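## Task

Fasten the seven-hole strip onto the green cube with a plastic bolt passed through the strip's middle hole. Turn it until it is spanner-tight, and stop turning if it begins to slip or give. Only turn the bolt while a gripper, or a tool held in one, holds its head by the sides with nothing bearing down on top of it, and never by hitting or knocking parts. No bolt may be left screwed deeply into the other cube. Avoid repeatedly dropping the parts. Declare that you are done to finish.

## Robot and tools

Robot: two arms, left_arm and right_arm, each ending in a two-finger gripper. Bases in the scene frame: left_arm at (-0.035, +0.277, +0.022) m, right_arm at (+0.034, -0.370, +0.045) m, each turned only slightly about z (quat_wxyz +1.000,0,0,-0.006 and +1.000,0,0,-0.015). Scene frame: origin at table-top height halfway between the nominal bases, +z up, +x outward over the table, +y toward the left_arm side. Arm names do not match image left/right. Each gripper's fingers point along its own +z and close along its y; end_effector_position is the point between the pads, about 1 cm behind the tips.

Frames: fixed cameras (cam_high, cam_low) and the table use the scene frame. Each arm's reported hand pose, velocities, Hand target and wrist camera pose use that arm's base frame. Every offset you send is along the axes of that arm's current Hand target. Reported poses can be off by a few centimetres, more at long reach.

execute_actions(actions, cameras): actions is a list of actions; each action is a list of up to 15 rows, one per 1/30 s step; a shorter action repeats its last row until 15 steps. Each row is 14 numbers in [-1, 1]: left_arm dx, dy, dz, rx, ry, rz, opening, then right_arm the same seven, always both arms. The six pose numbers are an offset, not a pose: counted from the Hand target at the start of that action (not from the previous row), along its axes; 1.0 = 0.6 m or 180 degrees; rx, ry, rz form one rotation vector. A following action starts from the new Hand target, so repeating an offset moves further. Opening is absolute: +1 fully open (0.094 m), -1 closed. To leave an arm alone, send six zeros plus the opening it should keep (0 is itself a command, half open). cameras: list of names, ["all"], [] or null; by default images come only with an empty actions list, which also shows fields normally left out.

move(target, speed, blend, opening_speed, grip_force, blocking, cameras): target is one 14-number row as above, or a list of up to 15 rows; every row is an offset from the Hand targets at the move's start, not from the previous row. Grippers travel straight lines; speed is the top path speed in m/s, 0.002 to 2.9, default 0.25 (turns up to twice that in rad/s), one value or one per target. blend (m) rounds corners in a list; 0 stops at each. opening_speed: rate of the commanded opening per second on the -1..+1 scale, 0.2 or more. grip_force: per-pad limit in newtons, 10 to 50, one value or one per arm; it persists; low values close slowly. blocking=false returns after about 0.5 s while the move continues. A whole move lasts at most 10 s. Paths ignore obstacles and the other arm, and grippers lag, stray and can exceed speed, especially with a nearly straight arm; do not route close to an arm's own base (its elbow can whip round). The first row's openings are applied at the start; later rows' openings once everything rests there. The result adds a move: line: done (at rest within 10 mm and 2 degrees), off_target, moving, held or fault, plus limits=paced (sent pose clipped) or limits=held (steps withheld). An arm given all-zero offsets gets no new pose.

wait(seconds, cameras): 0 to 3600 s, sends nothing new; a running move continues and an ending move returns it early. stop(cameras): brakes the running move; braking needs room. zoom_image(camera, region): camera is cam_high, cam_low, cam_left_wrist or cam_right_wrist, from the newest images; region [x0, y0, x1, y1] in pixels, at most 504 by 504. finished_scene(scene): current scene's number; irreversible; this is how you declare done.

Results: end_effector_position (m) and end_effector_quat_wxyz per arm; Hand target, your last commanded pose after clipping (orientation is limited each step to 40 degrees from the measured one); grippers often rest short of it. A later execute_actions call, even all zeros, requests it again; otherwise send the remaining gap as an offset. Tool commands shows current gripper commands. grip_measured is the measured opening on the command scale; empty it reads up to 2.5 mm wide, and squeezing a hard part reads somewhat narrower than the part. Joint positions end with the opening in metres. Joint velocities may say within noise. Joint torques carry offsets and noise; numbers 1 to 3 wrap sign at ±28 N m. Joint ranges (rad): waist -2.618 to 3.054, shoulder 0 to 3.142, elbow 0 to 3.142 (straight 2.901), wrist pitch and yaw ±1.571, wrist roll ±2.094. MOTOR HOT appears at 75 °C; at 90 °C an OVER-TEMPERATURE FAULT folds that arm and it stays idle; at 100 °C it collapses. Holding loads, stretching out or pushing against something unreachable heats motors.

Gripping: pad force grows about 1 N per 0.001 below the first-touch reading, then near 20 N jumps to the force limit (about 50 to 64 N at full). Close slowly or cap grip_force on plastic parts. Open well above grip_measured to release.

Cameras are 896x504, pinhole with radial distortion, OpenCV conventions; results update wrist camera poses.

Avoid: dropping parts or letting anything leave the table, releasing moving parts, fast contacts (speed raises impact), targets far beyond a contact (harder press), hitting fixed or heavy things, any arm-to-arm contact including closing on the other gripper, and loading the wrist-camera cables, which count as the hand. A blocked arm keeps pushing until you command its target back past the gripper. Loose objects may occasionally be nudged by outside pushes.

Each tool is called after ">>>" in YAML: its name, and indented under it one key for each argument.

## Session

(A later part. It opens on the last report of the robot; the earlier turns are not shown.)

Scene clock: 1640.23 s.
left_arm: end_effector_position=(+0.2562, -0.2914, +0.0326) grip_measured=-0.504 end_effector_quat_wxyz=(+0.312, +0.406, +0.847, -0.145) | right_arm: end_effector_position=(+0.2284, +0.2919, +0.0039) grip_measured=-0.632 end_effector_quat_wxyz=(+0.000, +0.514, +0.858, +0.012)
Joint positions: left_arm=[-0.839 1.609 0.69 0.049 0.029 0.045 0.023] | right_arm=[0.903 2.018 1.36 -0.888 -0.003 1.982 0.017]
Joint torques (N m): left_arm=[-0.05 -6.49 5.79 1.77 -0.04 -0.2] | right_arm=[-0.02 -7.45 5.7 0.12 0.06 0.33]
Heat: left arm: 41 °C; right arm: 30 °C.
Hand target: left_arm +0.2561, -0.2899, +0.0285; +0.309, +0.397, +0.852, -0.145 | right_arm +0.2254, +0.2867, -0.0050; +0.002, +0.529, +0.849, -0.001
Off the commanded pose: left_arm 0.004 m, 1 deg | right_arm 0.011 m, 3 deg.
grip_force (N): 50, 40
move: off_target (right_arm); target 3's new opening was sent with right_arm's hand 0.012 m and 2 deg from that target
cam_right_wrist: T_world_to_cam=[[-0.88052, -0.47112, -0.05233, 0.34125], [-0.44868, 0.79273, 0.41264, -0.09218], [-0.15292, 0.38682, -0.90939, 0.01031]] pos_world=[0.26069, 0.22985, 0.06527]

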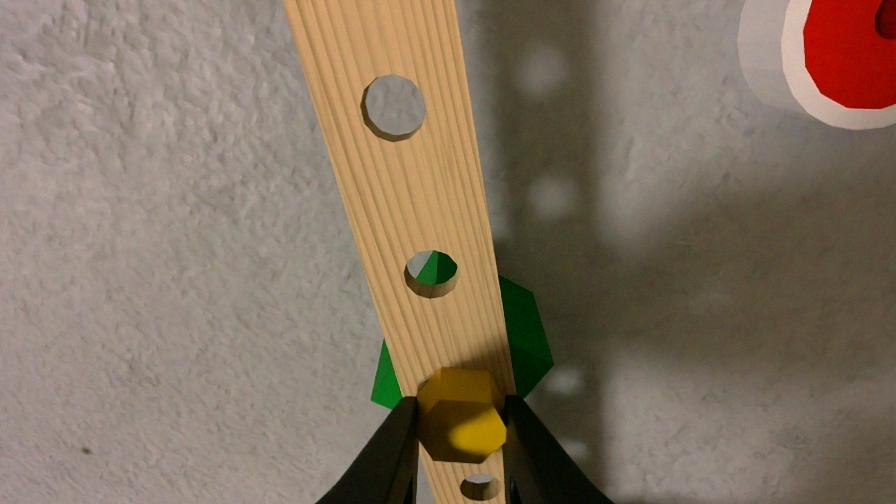

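>>> move:
  target:
    - [0,0,0,0,0,0,-0.65,0,0,0,0,0,0,-0.3]
    - [0,0,0,0,0,0,-0.65,0.01,0,-0.16,0,0,0,-0.3]
  speed: 0.15
  cameras: ["cam_right_wrist","cam_low","cam_high","cam_left_wrist"]

>>> zoom_image:
  camera: "cam_low"
  region: [430, 190, 500, 235]

>>> zoom_image:
  camera: "cam_right_wrist"
  region: [350, 150, 550, 350]

Scene clock: 1646.33 s.
left_arm: end_effector_position=(+0.2556, -0.2919, +0.0326) grip_measured=-0.504 end_effector_quat_wxyz=(+0.310, +0.400, +0.850, -0.149) | right_arm: end_effector_position=(+0.2207, +0.2891, +0.0781) grip_measured=-0.302 end_effector_quat_wxyz=(-0.003, +0.528, +0.849, -0.014)
Joint positions: left_arm=[-0.84 1.609 0.69 0.049 0.031 0.029 0.023] | right_arm=[0.915 1.964 1.589 -1.224 -0.003 2.027 0.033]
Joint torques (N m): left_arm=[0.05 -6.53 5.71 1.79 -0.07 -0.06] | right_arm=[0.32 -10.1 9.85 -0.15 0.05 0.05]
Heat: left arm: 41 °C; right arm: 30 °C.
Hand target: left_arm +0.2560, -0.2900, +0.0285; +0.309, +0.397, +0.852, -0.145 | right_arm +0.2224, +0.2924, +0.0910; +0.002, +0.529, +0.849, -0.001
Off the commanded pose: left_arm 0.005 m, 1 deg | right_arm 0.013 m, 2 deg.
grip_force (N): 50, 40
move: off_target (right_arm)
cam_left_wrist: T_world_to_cam=[[-0.77138, -0.63637, -0.0038, 0.01104], [-0.61296, 0.74458, -0.26434, 0.41925], [0.17105, -0.20158, -0.96442, 0.01791]] pos_world=[0.26243, -0.30153, 0.12814]
cam_right_wrist: T_world_to_cam=[[-0.89677, -0.44249, -0.00387, 0.3285], [-0.40833, 0.82411, 0.39258, -0.14036], [-0.17052, 0.35363, -0.91971, 0.09197]] pos_world=[0.25296, 0.2285, 0.14096]

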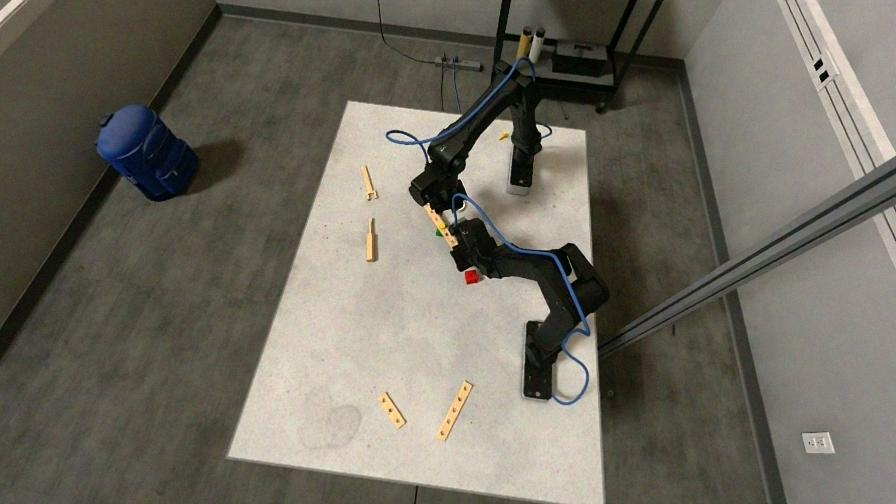

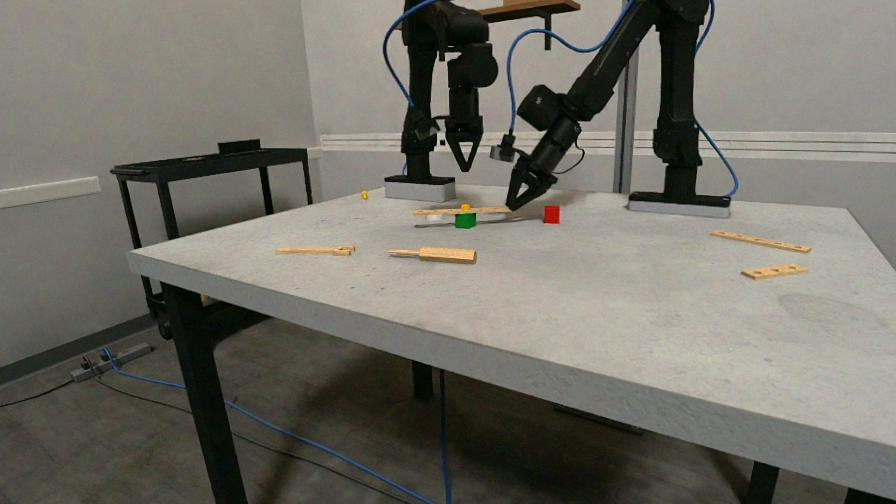

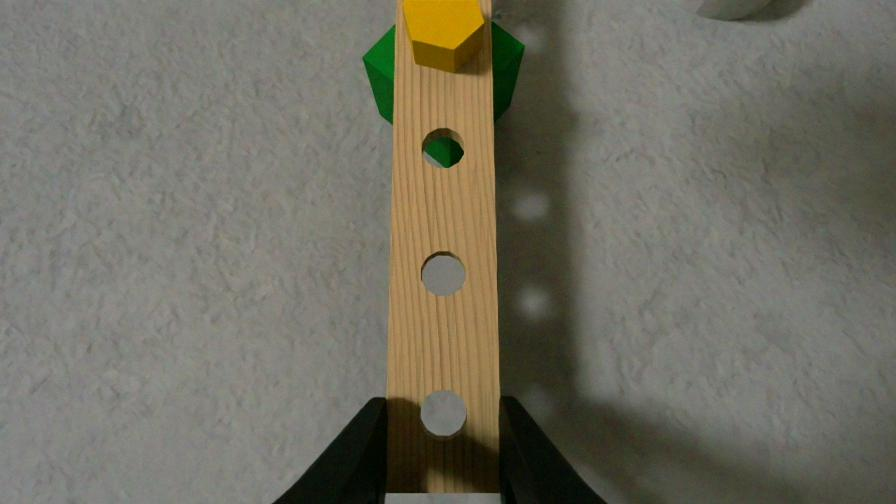

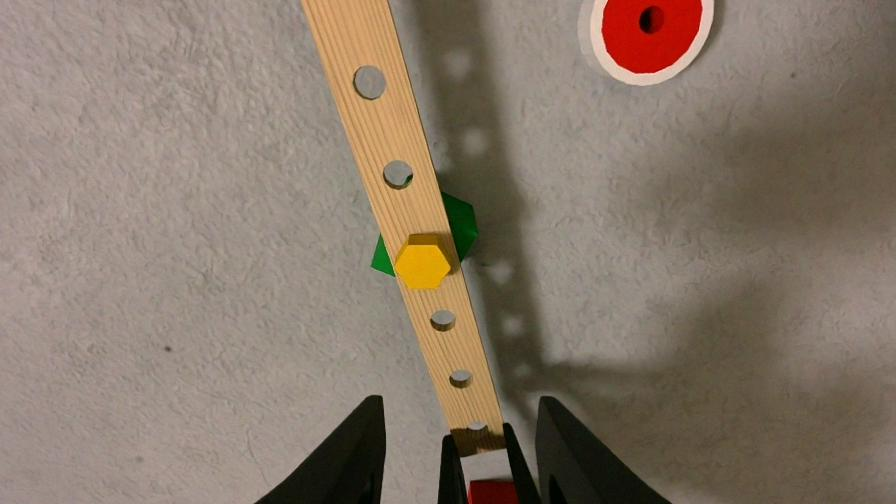

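Scaled by 7.200.

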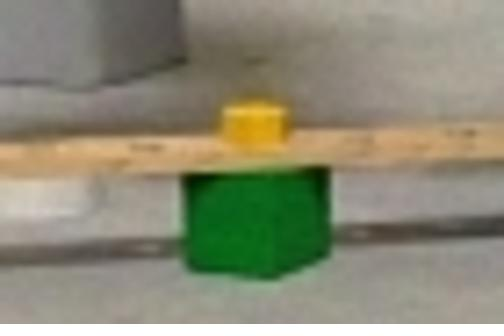

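Scaled by 2.520.

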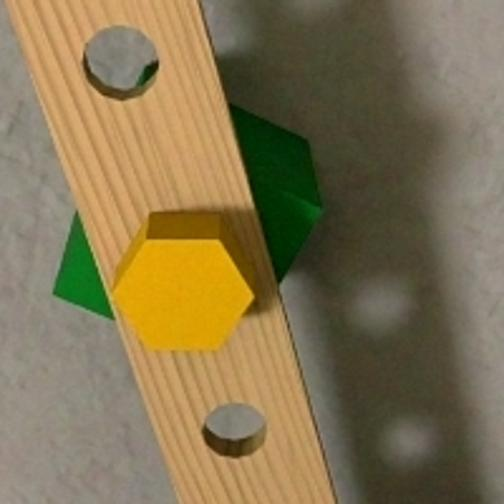

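>>> move:
  target:
    - [0,0,0,0,0,0,-0.65,0,0,-0.06,0,0,0,-0.3]
    - [0,0,0,0,0,0,-0.65,-0.2985,0.1105,-0.06,0,0,-0.522,-0.3]
  speed: [0.12,0.25]
  cameras: ["cam_right_wrist"]

Scene clock: 1664.17 s.
left_arm: end_effector_position=(+0.2556, -0.2919, +0.0326) grip_measured=-0.504 end_effector_quat_wxyz=(+0.310, +0.400, +0.850, -0.149) | right_arm: end_effector_position=(+0.3543, +0.1600, +0.1262) grip_measured=-0.302 end_effector_quat_wxyz=(-0.004, -0.257, +0.966, +0.000)
Joint positions: left_arm=[-0.84 1.609 0.69 0.049 0.031 0.029 0.023] | right_arm=[0.421 2.042 1.892 -1.429 -0.002 -0.1 0.033]
Joint torques (N m): left_arm=[-0.01 -6.53 5.75 1.77 -0.06 -0.06] | right_arm=[-0.27 -7.69 10.63 -0.03 0.06 -0.07]
Heat: left arm: 41 °C; right arm: 30 °C.
Hand target: left_arm +0.2560, -0.2900, +0.0285; +0.309, +0.397, +0.852, -0.145 | right_arm +0.3608, +0.1608, +0.1277; +0.001, -0.259, +0.966, -0.002
Off the commanded pose: left_arm 0.005 m, 1 deg | right_arm 0.007 m, 1 deg.
grip_force (N): 50, 40
move: done
cam_right_wrist: T_world_to_cam=[[0.4968, -0.86721, -0.03371, -0.03062], [-0.78501, -0.4656, 0.40863, 0.33942], [-0.37006, -0.17654, -0.91208, 0.35929]] pos_world=[0.41462, 0.19492, 0.18798]

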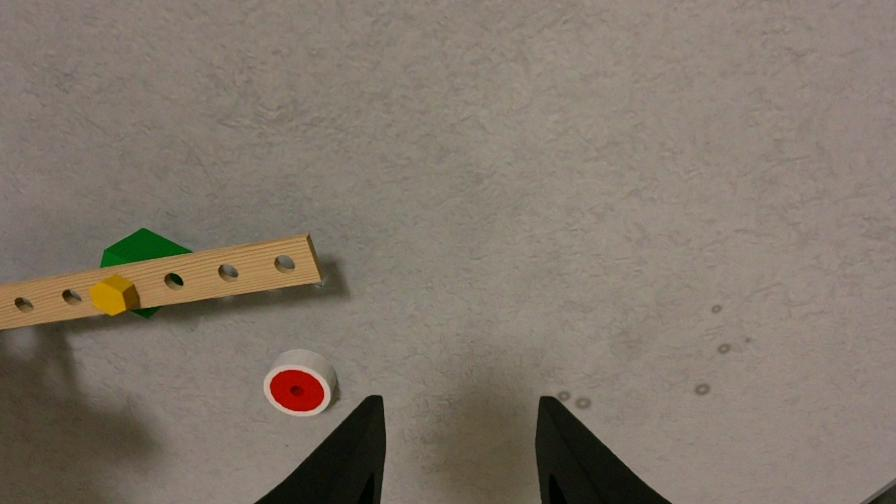

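>>> move:
  target:
    - [0,0,0,0,0,0,-0.65,-0.148,-0.107,0.0,0,0,-0.489,-0.1]
  speed: 0.25
  cameras: ["cam_right_wrist"]

Scene clock: 1670.23 s.
left_arm: end_effector_position=(+0.2556, -0.2919, +0.0326) grip_measured=-0.504 end_effector_quat_wxyz=(+0.310, +0.400, +0.850, -0.149) | right_arm: end_effector_position=(+0.4657, +0.1511, +0.1306) grip_measured=-0.102 end_effector_quat_wxyz=(-0.050, +0.855, -0.514, +0.044)
Joint positions: left_arm=[-0.84 1.609 0.69 0.049 0.031 0.029 0.023] | right_arm=[0.312 2.431 2.548 -1.554 0.002 -1.747 0.042]
Joint torques (N m): left_arm=[0.09 -6.53 5.76 1.78 -0.06 -0.06] | right_arm=[-0.47 -9.85 10.26 0.17 0.01 -0.07]
Heat: left arm: 41 °C; right arm: 30 °C.
Hand target: left_arm +0.2560, -0.2900, +0.0285; +0.309, +0.397, +0.852, -0.145 | right_arm +0.4699, +0.1498, +0.1281; +0.001, +0.858, -0.514, +0.002
Off the commanded pose: left_arm 0.005 m, 1 deg | right_arm 0.005 m, 8 deg.
joint sent to its limit (right arm) — joint 4 (wrist pitch), lower limit. The joint targets are off in orientation, not in position.
grip_force (N): 50, 40
move: off_target (right_arm)
cam_right_wrist: T_world_to_cam=[[0.87823, 0.46771, 0.09983, -0.49031], [0.38807, -0.81894, 0.42278, -0.07382], [0.27949, -0.33256, -0.90072, 0.12242]] pos_world=[0.42504, 0.20958, 0.19042]

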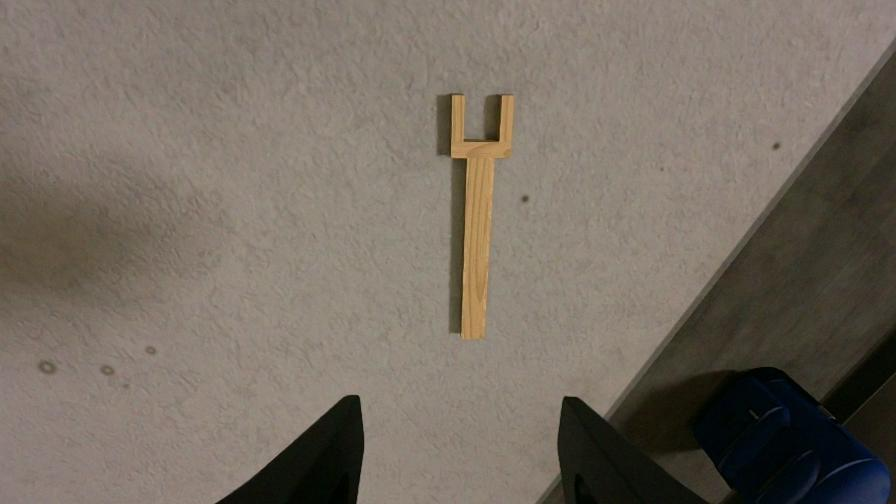

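>>> move:
  target:
    - [0,0,0,0,0,0,-0.65,0.042,-0.0475,0.125,0,0,0,-0.1]
  speed: 0.2
  cameras: ["cam_right_wrist"]

Scene clock: 1677.90 s.
left_arm: end_effector_position=(+0.2556, -0.2919, +0.0326) grip_measured=-0.504 end_effector_quat_wxyz=(+0.310, +0.400, +0.850, -0.149) | right_arm: end_effector_position=(+0.5041, +0.1396, +0.0496) grip_measured=-0.102 end_effector_quat_wxyz=(-0.028, +0.855, -0.517, +0.030)
Joint positions: left_arm=[-0.84 1.609 0.69 0.049 0.031 0.029 0.023] | right_arm=[0.27 2.734 2.801 -1.556 0.005 -1.785 0.042]
Joint torques (N m): left_arm=[-0.01 -6.53 5.72 1.76 -0.04 -0.06] | right_arm=[-0.08 -12.52 9.99 0.1 -0.02 -0.08]
Heat: left arm: 41 °C; right arm: 31 °C.
Hand target: left_arm +0.2560, -0.2900, +0.0285; +0.309, +0.397, +0.852, -0.145 | right_arm +0.5070, +0.1408, +0.0532; +0.001, +0.858, -0.514, +0.002
Off the commanded pose: left_arm 0.005 m, 1 deg | right_arm 0.005 m, 5 deg.
joint sent to its limit (right arm) — joint 4 (wrist pitch), lower limit. The joint targets are off in orientation, not in position.
grip_force (N): 50, 40
move: off_target (right_arm)
cam_right_wrist: T_world_to_cam=[[0.88397, 0.46512, 0.0476, -0.51048], [0.40436, -0.81165, 0.42156, -0.07302], [0.23471, -0.35339, -0.90555, 0.06072]] pos_world=[0.46652, 0.19963, 0.11007]

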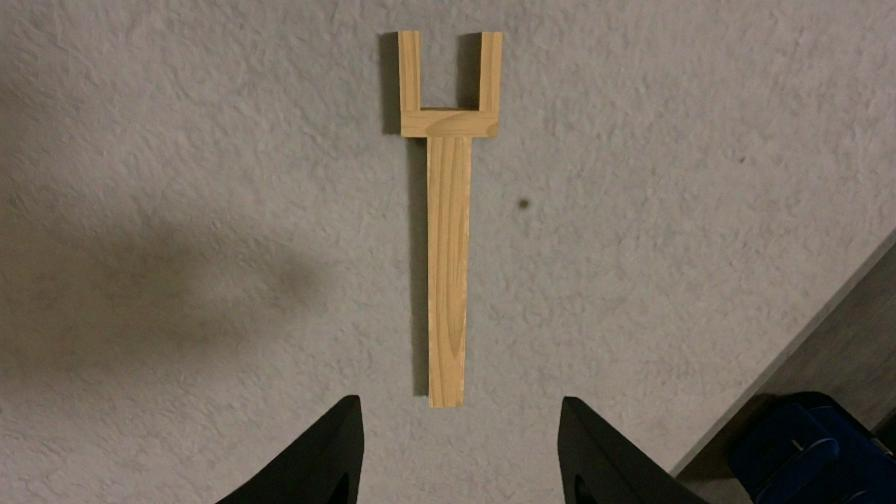

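>>> move:
  target:
    - [0,0,0,0,0,0,-0.65,0,0.002,0.105,0,0,0,-0.1]
  speed: 0.15
  cameras: ["cam_right_wrist"]

Scene clock: 1682.97 s.
left_arm: end_effector_position=(+0.2556, -0.2919, +0.0326) grip_measured=-0.504 end_effector_quat_wxyz=(+0.310, +0.400, +0.850, -0.149) | right_arm: end_effector_position=(+0.5051, +0.1399, -0.0095) grip_measured=-0.102 end_effector_quat_wxyz=(-0.003, +0.856, -0.517, +0.006)
Joint positions: left_arm=[-0.84 1.609 0.69 0.049 0.031 0.029 0.023] | right_arm=[0.27 2.872 2.84 -1.527 0.005 -1.786 0.042]
Joint torques (N m): left_arm=[-0.02 -6.45 5.7 1.79 -0.06 -0.08] | right_arm=[-0.13 -12.45 9.96 -0.05 -0.01 -0.09]
Heat: left arm: 41 °C; right arm: 32 °C.
Hand target: left_arm +0.2560, -0.2900, +0.0285; +0.309, +0.397, +0.852, -0.145 | right_arm +0.5061, +0.1400, -0.0099; +0.001, +0.858, -0.514, +0.002
Off the commanded pose: left_arm 0.005 m, 1 deg | right_arm 0.001 m, 1 deg.
elbow stopped short (right arm): the move would have taken joint 3 (elbow) straighter than the controller allows.
grip_force (N): 50, 40
move: done
cam_right_wrist: T_world_to_cam=[[0.88471, 0.4657, -0.02022, -0.50974], [0.43244, -0.8038, 0.40852, -0.06369], [0.17399, -0.37017, -0.91252, 0.03997]] pos_world=[0.47156, 0.20098, 0.05218]

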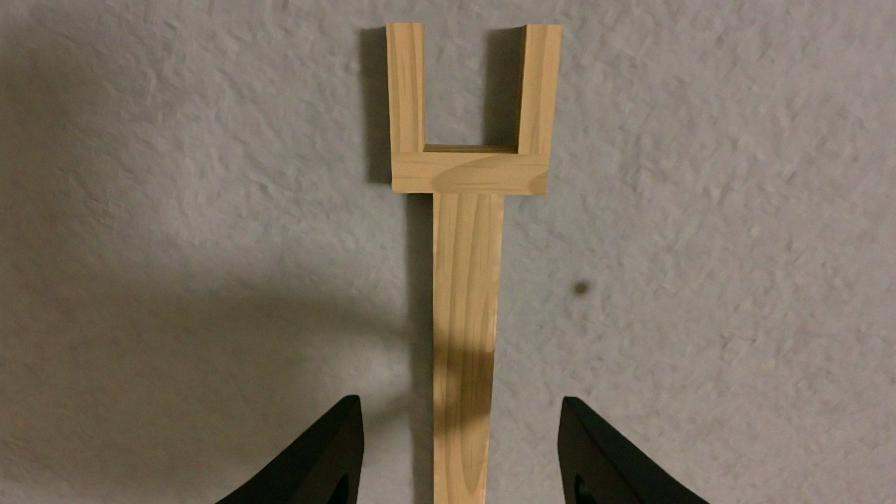

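>>> move:
  target:
    - [0,0,0,0,0,0,-0.65,-0.0067,0,0.041,0,0,0.009,-0.1]
    - [0,0,0,0,0,0,-0.65,-0.0067,0,0.041,0,0,0.009,-0.6]
  speed: 0.08
  grip_force: [50,50]
  cameras: ["cam_right_wrist"]

Scene clock: 1688.77 s.
left_arm: end_effector_position=(+0.2556, -0.2919, +0.0326) grip_measured=-0.504 end_effector_quat_wxyz=(+0.310, +0.400, +0.850, -0.149) | right_arm: end_effector_position=(+0.5097, +0.1416, -0.0315) grip_measured=-0.598 end_effector_quat_wxyz=(-0.004, +0.850, -0.527, +0.008)
Joint positions: left_arm=[-0.84 1.609 0.69 0.049 0.031 0.029 0.023] | right_arm=[0.271 2.872 2.751 -1.433 0.006 -1.761 0.019]
Joint torques (N m): left_arm=[-0.01 -6.54 5.72 1.76 -0.06 -0.06] | right_arm=[0.36 -14.35 4.77 0.09 -0.02 0.02]
Heat: left arm: 41 °C; right arm: 32 °C.
Hand target: left_arm +0.2560, -0.2900, +0.0285; +0.309, +0.397, +0.852, -0.145 | right_arm +0.5041, +0.1435, -0.0345; +0.001, +0.850, -0.526, +0.002
Off the commanded pose: left_arm 0.005 m, 1 deg | right_arm 0.007 m, 1 deg.
move: done
cam_right_wrist: T_world_to_cam=[[0.89557, 0.44467, -0.01493, -0.51751], [0.41111, -0.81422, 0.40993, -0.04292], [0.17013, -0.37326, -0.91199, 0.02217]] pos_world=[0.47734, 0.20345, 0.03009]

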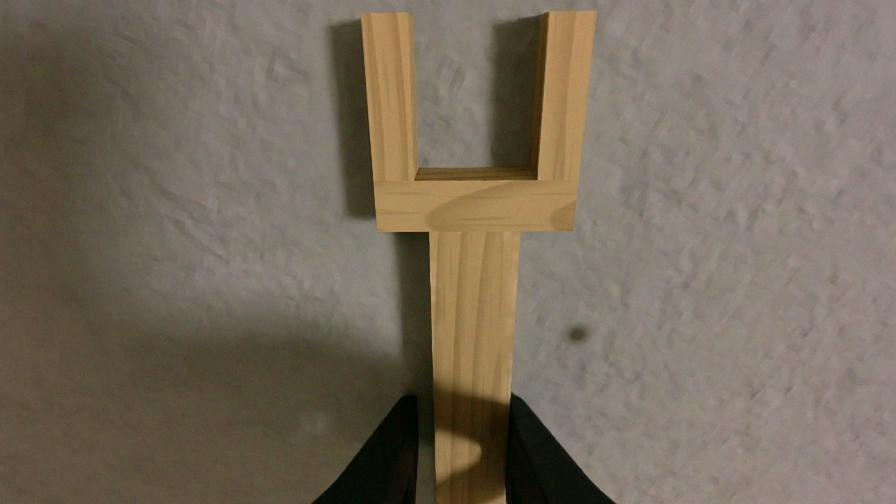

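>>> move:
  target:
    - [0,0,0,0,0,0,-0.65,0,-0.002,0,0,0,0,-0.6]
    - [0,0,0,0,0,0,-0.65,0,-0.002,0,0,0,0,-0.9]
  speed: 0.05
  opening_speed: 0.3
  cameras: ["cam_right_wrist"]

Scene clock: 1694.40 s.
left_arm: end_effector_position=(+0.2556, -0.2919, +0.0326) grip_measured=-0.504 end_effector_quat_wxyz=(+0.310, +0.400, +0.850, -0.149) | right_arm: end_effector_position=(+0.5097, +0.1418, -0.0315) grip_measured=-0.713 end_effector_quat_wxyz=(-0.004, +0.850, -0.527, +0.008)
Joint positions: left_arm=[-0.84 1.609 0.69 0.049 0.031 0.029 0.023] | right_arm=[0.271 2.872 2.751 -1.433 0.006 -1.761 0.013]
Joint torques (N m): left_arm=[0.06 -6.56 5.81 1.77 -0.05 -0.05] | right_arm=[0.35 -13.41 6.94 0 -0.03 0.03]
Heat: left arm: 41 °C; right arm: 32 °C.
Hand target: left_arm +0.2560, -0.2900, +0.0285; +0.309, +0.397, +0.852, -0.145 | right_arm +0.5052, +0.1440, -0.0345; +0.001, +0.850, -0.526, +0.002
Off the commanded pose: left_arm 0.005 m, 1 deg | right_arm 0.006 m, 1 deg.
move: done
cam_right_wrist: T_world_to_cam=[[0.89542, 0.44498, -0.01494, -0.51759], [0.4114, -0.81409, 0.40989, -0.04292], [0.17023, -0.37317, -0.91201, 0.02218]] pos_world=[0.47734, 0.20365, 0.03009]

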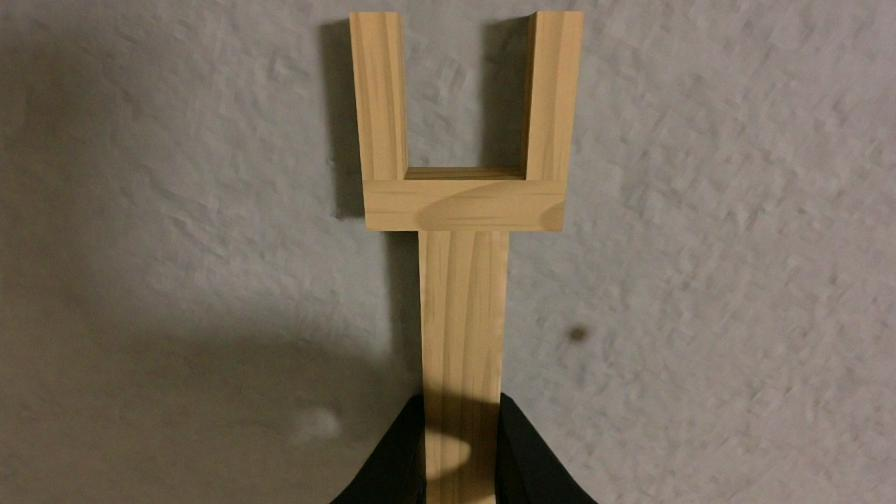

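>>> move:
  target:
    - [0,0,0,0,0,0,-0.65,0,0,-0.19,0,0,0,-0.9]
    - [0,0,0,0,0,0,-0.65,-0.2128,0.406,-0.19,0,0,0.1744,-0.9]
  speed: [0.12,0.22]
  cameras: ["cam_right_wrist"]

Scene clock: 1704.63 s.
left_arm: end_effector_position=(+0.2556, -0.2919, +0.0326) grip_measured=-0.504 end_effector_quat_wxyz=(+0.310, +0.400, +0.850, -0.149) | right_arm: end_effector_position=(+0.2330, +0.1497, +0.0774) grip_measured=-0.713 end_effector_quat_wxyz=(+0.008, +0.677, -0.736, +0.003)
Joint positions: left_arm=[-0.84 1.609 0.69 0.049 0.031 0.029 0.023] | right_arm=[0.574 1.626 1.169 -1.128 0.009 -0.915 0.013]
Joint torques (N m): left_arm=[0.05 -6.58 5.81 1.78 -0.06 -0.04] | right_arm=[0.18 -7.47 5.72 0.11 -0.05 0.02]
Heat: left arm: 41 °C; right arm: 32 °C.
Hand target: left_arm +0.2560, -0.2900, +0.0285; +0.309, +0.397, +0.852, -0.145 | right_arm +0.2300, +0.1500, +0.0789; +0.000, +0.676, -0.737, +0.002
Off the commanded pose: left_arm 0.005 m, 1 deg | right_arm 0.003 m, 1 deg.
elbow stopped short (right arm): the move would have taken joint 3 (elbow) straighter than the controller allows.
move: done
cam_right_wrist: T_world_to_cam=[[0.99587, -0.08286, -0.03704, -0.21429], [-0.06, -0.90721, 0.41638, 0.15601], [-0.06811, -0.41244, -0.90844, 0.23269]] pos_world=[0.23861, 0.21975, 0.13849]

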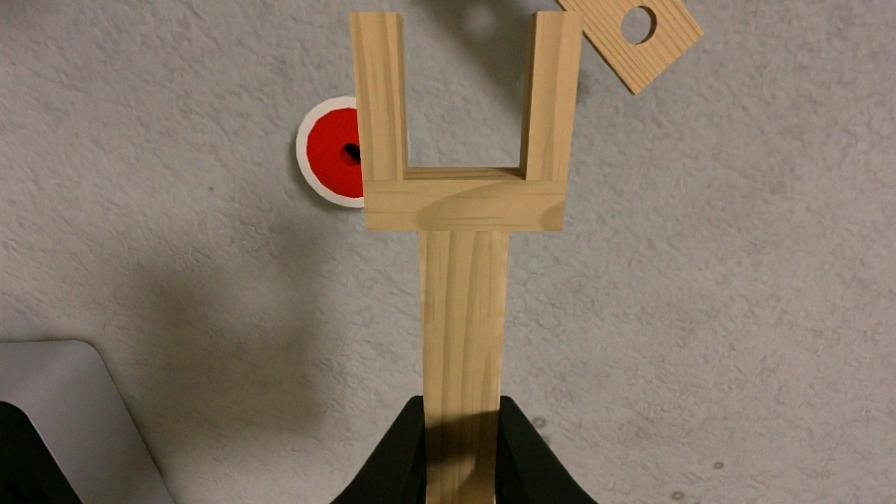

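>>> move:
  target:
    - [0,0,0,0,0,0,-0.65,-0.0647,0.0258,0.073,0,0,0,-0.9]
  speed: 0.15
  cameras: ["cam_right_wrist"]

>>> zoom_image:
  camera: "cam_right_wrist"
  region: [330, 0, 600, 220]

Scene clock: 1709.47 s.
left_arm: end_effector_position=(+0.2556, -0.2919, +0.0326) grip_measured=-0.504 end_effector_quat_wxyz=(+0.310, +0.400, +0.850, -0.149) | right_arm: end_effector_position=(+0.2206, +0.1901, +0.0398) grip_measured=-0.713 end_effector_quat_wxyz=(-0.004, +0.678, -0.735, +0.005)
Joint positions: left_arm=[-0.84 1.609 0.69 0.049 0.031 0.029 0.023] | right_arm=[0.714 1.699 1.094 -0.957 0.009 -0.776 0.013]
Joint torques (N m): left_arm=[-0.03 -6.53 5.76 1.78 -0.06 -0.06] | right_arm=[0.06 -5.44 6.06 0.16 -0.06 0.04]
Heat: left arm: 41 °C; right arm: 32 °C.
Hand target: left_arm +0.2560, -0.2900, +0.0285; +0.309, +0.397, +0.852, -0.145 | right_arm +0.2180, +0.1899, +0.0349; +0.000, +0.676, -0.737, +0.002
Off the commanded pose: left_arm 0.005 m, 1 deg | right_arm 0.005 m, 1 deg.
move: done
cam_right_wrist: T_world_to_cam=[[0.99652, -0.08127, -0.01877, -0.2012], [-0.06686, -0.91284, 0.4028, 0.21056], [-0.04987, -0.40014, -0.9151, 0.20824]] pos_world=[0.22496, 0.25918, 0.10197]

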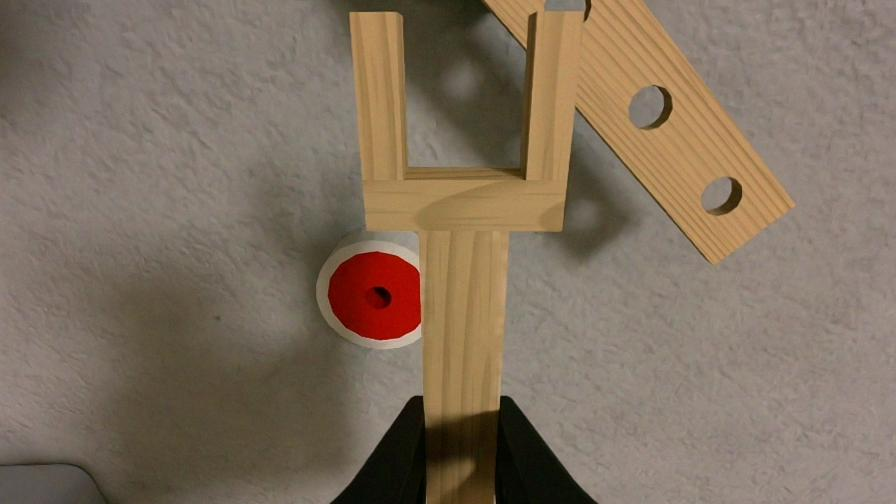

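Scaled by 1.867.

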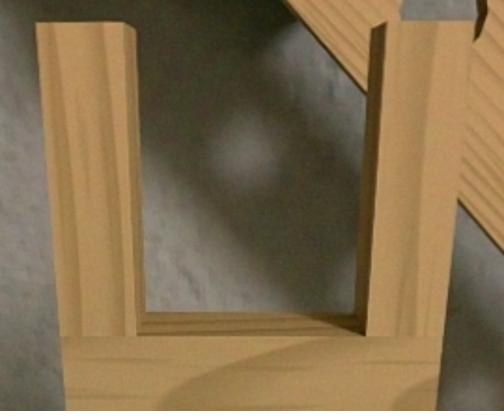

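>>> move:
  target:
    - [0,0,0,0,0,0,-0.65,0,0,0.058,0,0,0,-0.9]
  speed: 0.08
  cameras: ["cam_right_wrist","cam_low","cam_left_wrist"]

>>> zoom_image:
  camera: "cam_low"
  region: [390, 180, 500, 240]

Scene clock: 1716.00 s.
left_arm: end_effector_position=(+0.2556, -0.2919, +0.0326) grip_measured=-0.504 end_effector_quat_wxyz=(+0.310, +0.400, +0.850, -0.149) | right_arm: end_effector_position=(+0.2214, +0.1907, +0.0057) grip_measured=-0.713 end_effector_quat_wxyz=(-0.005, +0.678, -0.735, +0.005)
Joint positions: left_arm=[-0.84 1.609 0.69 0.049 0.031 0.029 0.023] | right_arm=[0.714 1.757 1.013 -0.816 0.009 -0.775 0.013]
Joint torques (N m): left_arm=[0.08 -6.45 5.71 1.78 -0.08 -0.05] | right_arm=[0.03 -5.46 5.7 0.17 -0.06 0.03]
Heat: left arm: 41 °C; right arm: 31 °C.
Hand target: left_arm +0.2560, -0.2900, +0.0285; +0.309, +0.397, +0.852, -0.145 | right_arm +0.2181, +0.1898, +0.0002; +0.000, +0.676, -0.737, +0.002
Off the commanded pose: left_arm 0.005 m, 1 deg | right_arm 0.007 m, 1 deg.
move: done
cam_left_wrist: T_world_to_cam=[[-0.77138, -0.63637, -0.0038, 0.01104], [-0.61296, 0.74458, -0.26434, 0.41925], [0.17105, -0.20158, -0.96442, 0.01791]] pos_world=[0.26243, -0.30153, 0.12814]
cam_right_wrist: T_world_to_cam=[[0.99653, -0.0816, -0.01658, -0.20256], [-0.06815, -0.91361, 0.40085, 0.22543], [-0.04786, -0.39832, -0.916, 0.17663]] pos_world=[0.22567, 0.25979, 0.06807]
Images, in order (width x height): cam_low 896x504, cam_left_wrist 896x504, cam_right_wrist 896x504.

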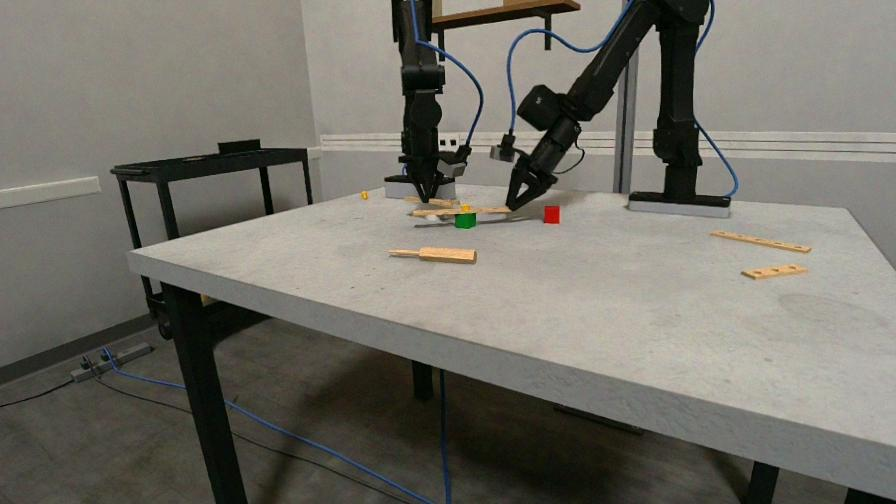

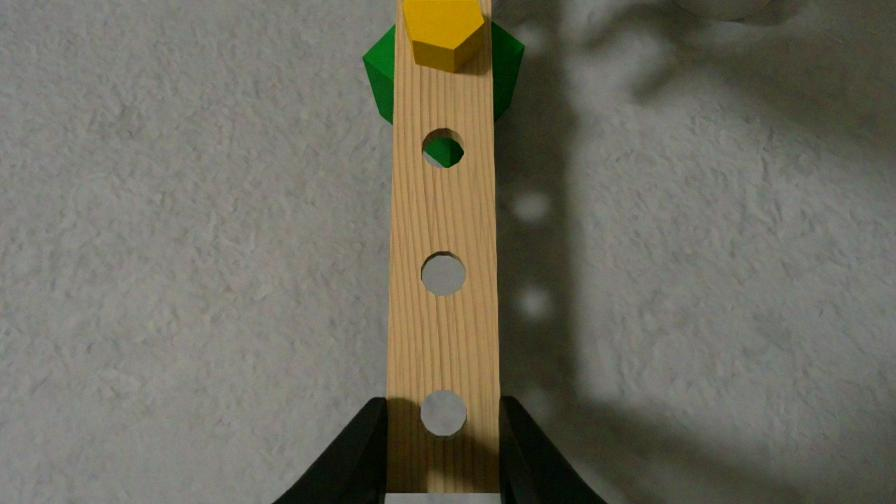

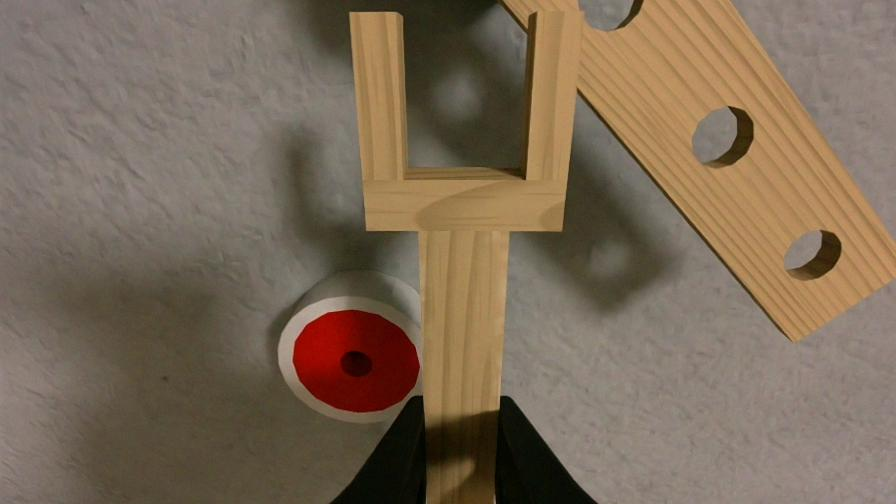

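Scaled by 4.582.

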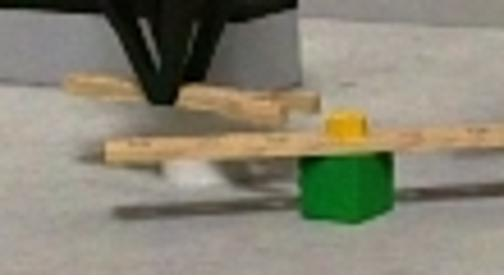

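>>> move:
  target:
    - [0,0,0,0,0,0,-0.65,-0.035,0,0.003,0,0,0,-0.9]
  speed: 0.05
  cameras: ["cam_right_wrist"]

>>> zoom_image:
  camera: "cam_right_wrist"
  region: [330, 0, 600, 220]

Scene clock: 1719.70 s.
left_arm: end_effector_position=(+0.2560, -0.2920, +0.0328) grip_measured=-0.504 end_effector_quat_wxyz=(+0.311, +0.400, +0.849, -0.149) | right_arm: end_effector_position=(+0.2176, +0.2048, +0.0000) grip_measured=-0.713 end_effector_quat_wxyz=(+0.001, +0.676, -0.736, +0.005)
Joint positions: left_arm=[-0.84 1.609 0.69 0.051 0.03 0.029 0.023] | right_arm=[0.757 1.802 1.043 -0.814 0.009 -0.729 0.013]
Joint torques (N m): left_arm=[0.01 -6.53 5.7 1.78 -0.05 -0.03] | right_arm=[0.36 -4.83 8.66 0.08 -0.06 0.05]
Heat: left arm: 41 °C; right arm: 31 °C.
Hand target: left_arm +0.2560, -0.2900, +0.0285; +0.309, +0.397, +0.852, -0.145 | right_arm +0.2199, +0.2106, -0.0018; +0.001, +0.676, -0.737, +0.002
Off the commanded pose: left_arm 0.005 m, 1 deg | right_arm 0.007 m, 0 deg.
move: done
cam_right_wrist: T_world_to_cam=[[0.99608, -0.08481, -0.02505, -0.19696], [-0.06722, -0.9102, 0.40869, 0.23935], [-0.05746, -0.4054, -0.91233, 0.18034]] pos_world=[0.22264, 0.27426, 0.06178]

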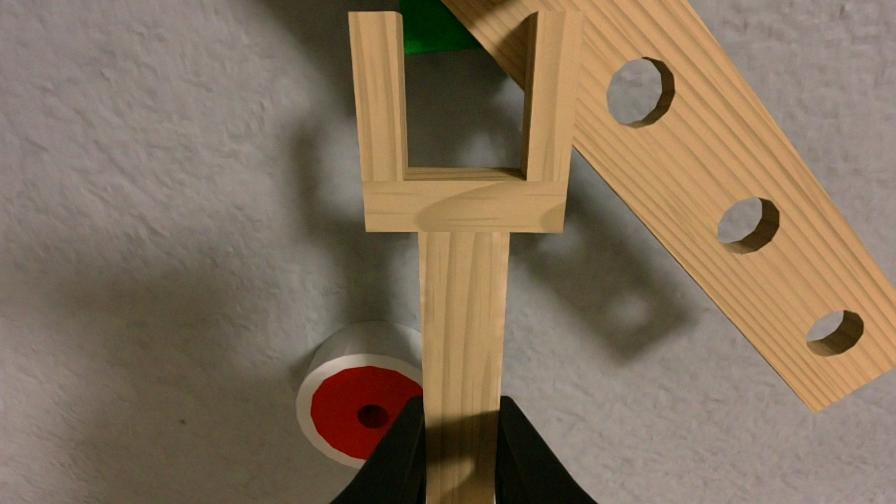

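Scaled by 1.867.

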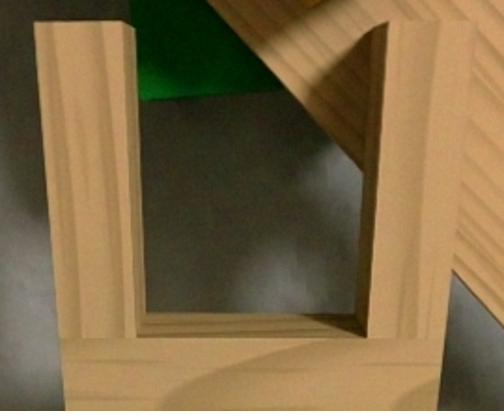

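>>> move:
  target:
    - [0,0,0,0,0,0,-0.65,0,-0.008,-0.009,0,0,0,-0.9]
  speed: 0.05
  cameras: ["cam_right_wrist"]

>>> zoom_image:
  camera: "cam_right_wrist"
  region: [330, 0, 600, 220]

Scene clock: 1723.53 s.
left_arm: end_effector_position=(+0.2560, -0.2920, +0.0328) grip_measured=-0.504 end_effector_quat_wxyz=(+0.311, +0.400, +0.849, -0.149) | right_arm: end_effector_position=(+0.2192, +0.2063, +0.0014) grip_measured=-0.713 end_effector_quat_wxyz=(+0.003, +0.677, -0.736, +0.005)
Joint positions: left_arm=[-0.84 1.609 0.69 0.051 0.03 0.029 0.023] | right_arm=[0.757 1.81 1.059 -0.826 0.009 -0.729 0.013]
Joint torques (N m): left_arm=[-0.05 -6.53 5.76 1.77 -0.05 -0.05] | right_arm=[-0.58 -5.52 9.55 -0.05 -0.06 -0.07]
Heat: left arm: 41 °C; right arm: 31 °C.
Hand target: left_arm +0.2559, -0.2900, +0.0285; +0.309, +0.397, +0.852, -0.145 | right_arm +0.2246, +0.2102, +0.0036; +0.001, +0.676, -0.737, +0.002
Off the commanded pose: left_arm 0.005 m, 1 deg | right_arm 0.007 m, 0 deg.
move: done
cam_right_wrist: T_world_to_cam=[[0.99604, -0.08452, -0.02762, -0.19838], [-0.06574, -0.90915, 0.41125, 0.23977], [-0.05987, -0.4078, -0.9111, 0.18326]] pos_world=[0.22433, 0.27596, 0.06288]

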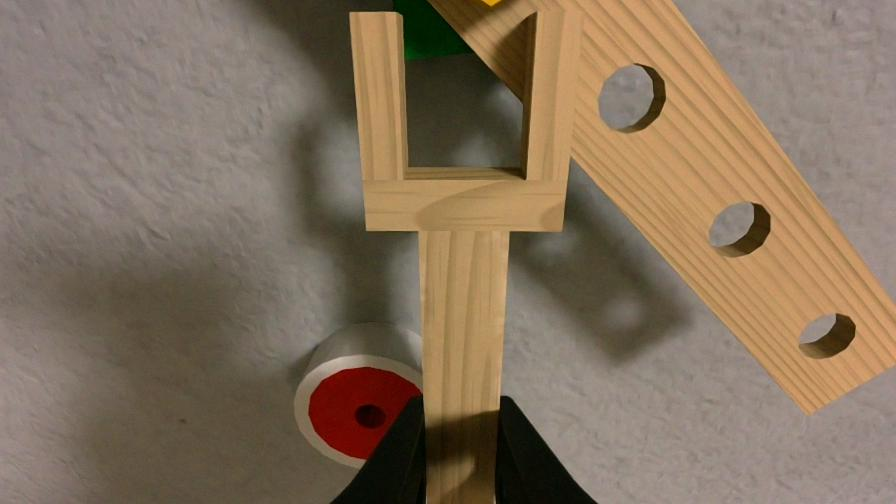

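Scaled by 1.867.

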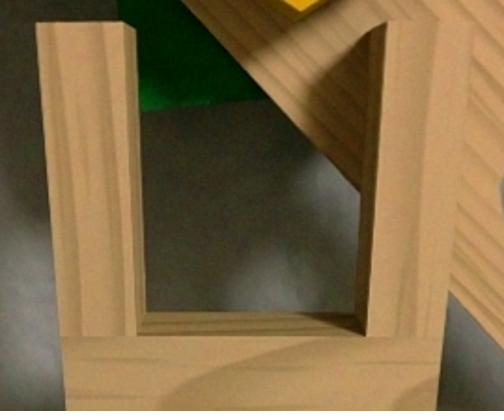

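>>> move:
  target:
    - [0,0,0,0,0,0,-0.65,-0.004,0.0128,-0.002,0,0,0.039,-0.9]
  speed: 0.05
  cameras: ["cam_right_wrist"]

>>> zoom_image:
  camera: "cam_right_wrist"
  region: [330, 0, 600, 220]

Scene clock: 1732.37 s.
left_arm: end_effector_position=(+0.2560, -0.2919, +0.0328) grip_measured=-0.504 end_effector_quat_wxyz=(+0.311, +0.400, +0.850, -0.149) | right_arm: end_effector_position=(+0.2156, +0.2079, +0.0014) grip_measured=-0.713 end_effector_quat_wxyz=(-0.005, -0.630, +0.776, -0.005)
Joint positions: left_arm=[-0.84 1.609 0.69 0.051 0.03 0.029 0.023] | right_arm=[0.77 1.81 1.059 -0.832 0.009 -0.595 0.013]
Joint torques (N m): left_arm=[0.05 -6.5 5.74 1.78 -0.06 -0.05] | right_arm=[0.36 -6.56 8.42 -0.02 -0.07 0.04]
Heat: left arm: 41 °C; right arm: 31 °C.
Hand target: left_arm +0.2560, -0.2899, +0.0285; +0.309, +0.397, +0.852, -0.145 | right_arm +0.2172, +0.2132, +0.0048; -0.001, -0.630, +0.777, -0.002
Off the commanded pose: left_arm 0.005 m, 1 deg | right_arm 0.007 m, 1 deg.
move: done
cam_right_wrist: T_world_to_cam=[[0.97826, -0.20529, -0.02941, -0.16574], [-0.17489, -0.89283, 0.41504, 0.26118], [-0.11146, -0.40088, -0.90933, 0.19341]] pos_world=[0.22937, 0.2767, 0.06259]

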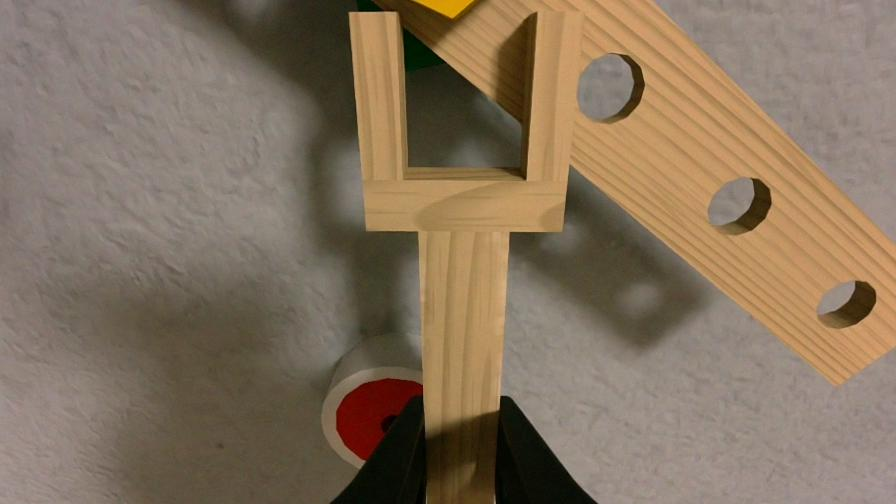

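Scaled by 1.867.

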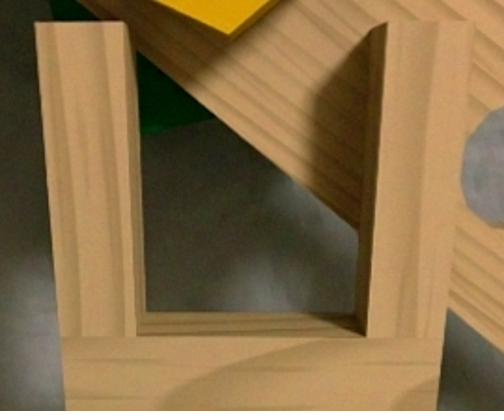

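>>> move:
  target:
    - [0,0,0,0,0,0,-0.65,-0.008,-0.0075,0,0,0,-0.0195,-0.9]
  speed: 0.05
  cameras: ["cam_right_wrist"]

>>> zoom_image:
  camera: "cam_right_wrist"
  region: [330, 0, 600, 220]

Scene clock: 1741.67 s.
left_arm: end_effector_position=(+0.2560, -0.2919, +0.0328) grip_measured=-0.504 end_effector_quat_wxyz=(+0.311, +0.400, +0.850, -0.149) | right_arm: end_effector_position=(+0.2179, +0.2101, +0.0021) grip_measured=-0.713 end_effector_quat_wxyz=(-0.005, -0.650, +0.760, -0.005)
Joint positions: left_arm=[-0.84 1.609 0.69 0.051 0.03 0.029 0.023] | right_arm=[0.77 1.819 1.074 -0.837 0.009 -0.646 0.013]
Joint torques (N m): left_arm=[-0.01 -6.41 5.75 1.76 -0.04 -0.05] | right_arm=[0.09 -5.64 9.7 -0.02 -0.06 -0.07]
Heat: left arm: 41 °C; right arm: 31 °C.
Hand target: left_arm +0.2560, -0.2899, +0.0285; +0.309, +0.397, +0.852, -0.145 | right_arm +0.2226, +0.2170, +0.0048; +0.000, -0.653, +0.757, -0.002
Off the commanded pose: left_arm 0.005 m, 1 deg | right_arm 0.009 m, 1 deg.
move: done
cam_right_wrist: T_world_to_cam=[[0.98745, -0.15505, -0.02995, -0.18008], [-0.12885, -0.90072, 0.41484, 0.25487], [-0.0913, -0.40578, -0.9094, 0.1919]] pos_world=[0.22818, 0.27952, 0.06339]

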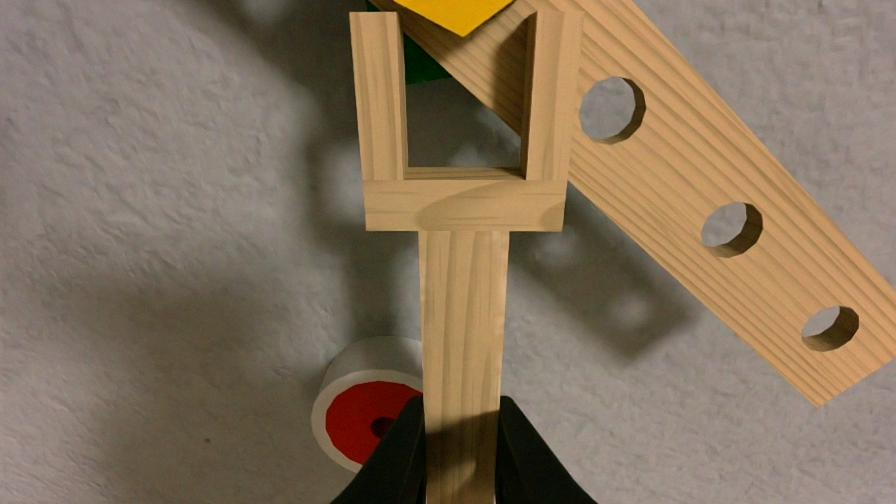

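Scaled by 1.867.

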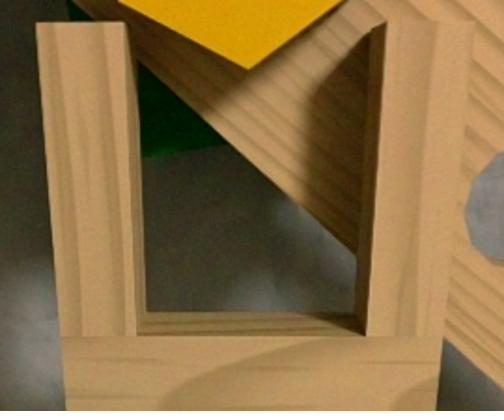

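>>> move:
  target:
    - [0,0,0,0,0,0,-0.65,-0.0167,-0.0015,0.001,0,0,-0.008,-0.9]
  speed: 0.05
  cameras: ["cam_right_wrist"]

>>> zoom_image:
  camera: "cam_right_wrist"
  region: [330, 0, 600, 220]

Scene clock: 1748.80 s.
left_arm: end_effector_position=(+0.2563, -0.2915, +0.0327) grip_measured=-0.504 end_effector_quat_wxyz=(+0.311, +0.399, +0.850, -0.147) | right_arm: end_effector_position=(+0.2213, +0.2193, +0.0021) grip_measured=-0.713 end_effector_quat_wxyz=(-0.005, -0.658, +0.753, -0.005)
Joint positions: left_arm=[-0.84 1.609 0.69 0.05 0.027 0.028 0.023] | right_arm=[0.783 1.849 1.113 -0.846 0.01 -0.654 0.013]
Joint torques (N m): left_arm=[0.02 -6.42 5.75 1.79 0.02 -0.04] | right_arm=[0.34 -5.87 9.66 0.01 -0.07 -0.07]
Heat: left arm: 41 °C; right arm: 31 °C.
Hand target: left_arm +0.2560, -0.2900, +0.0285; +0.309, +0.397, +0.852, -0.145 | right_arm +0.2250, +0.2269, +0.0042; +0.000, -0.663, +0.749, -0.002
Off the commanded pose: left_arm 0.004 m, 0 deg | right_arm 0.009 m, 1 deg.
move: done
cam_right_wrist: T_world_to_cam=[[0.99061, -0.13354, -0.02925, -0.18753], [-0.10955, -0.90342, 0.41452, 0.25996], [-0.08179, -0.40742, -0.90957, 0.1942]] pos_world=[0.23013, 0.28893, 0.06339]

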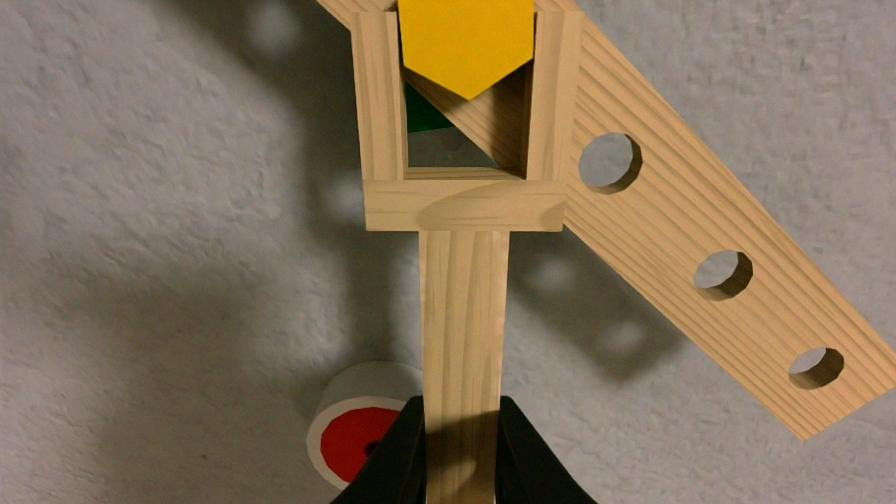

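Scaled by 1.867.

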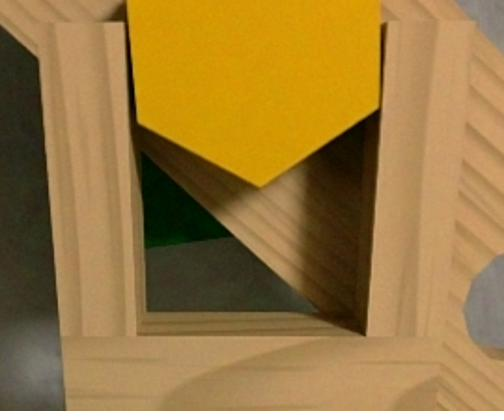

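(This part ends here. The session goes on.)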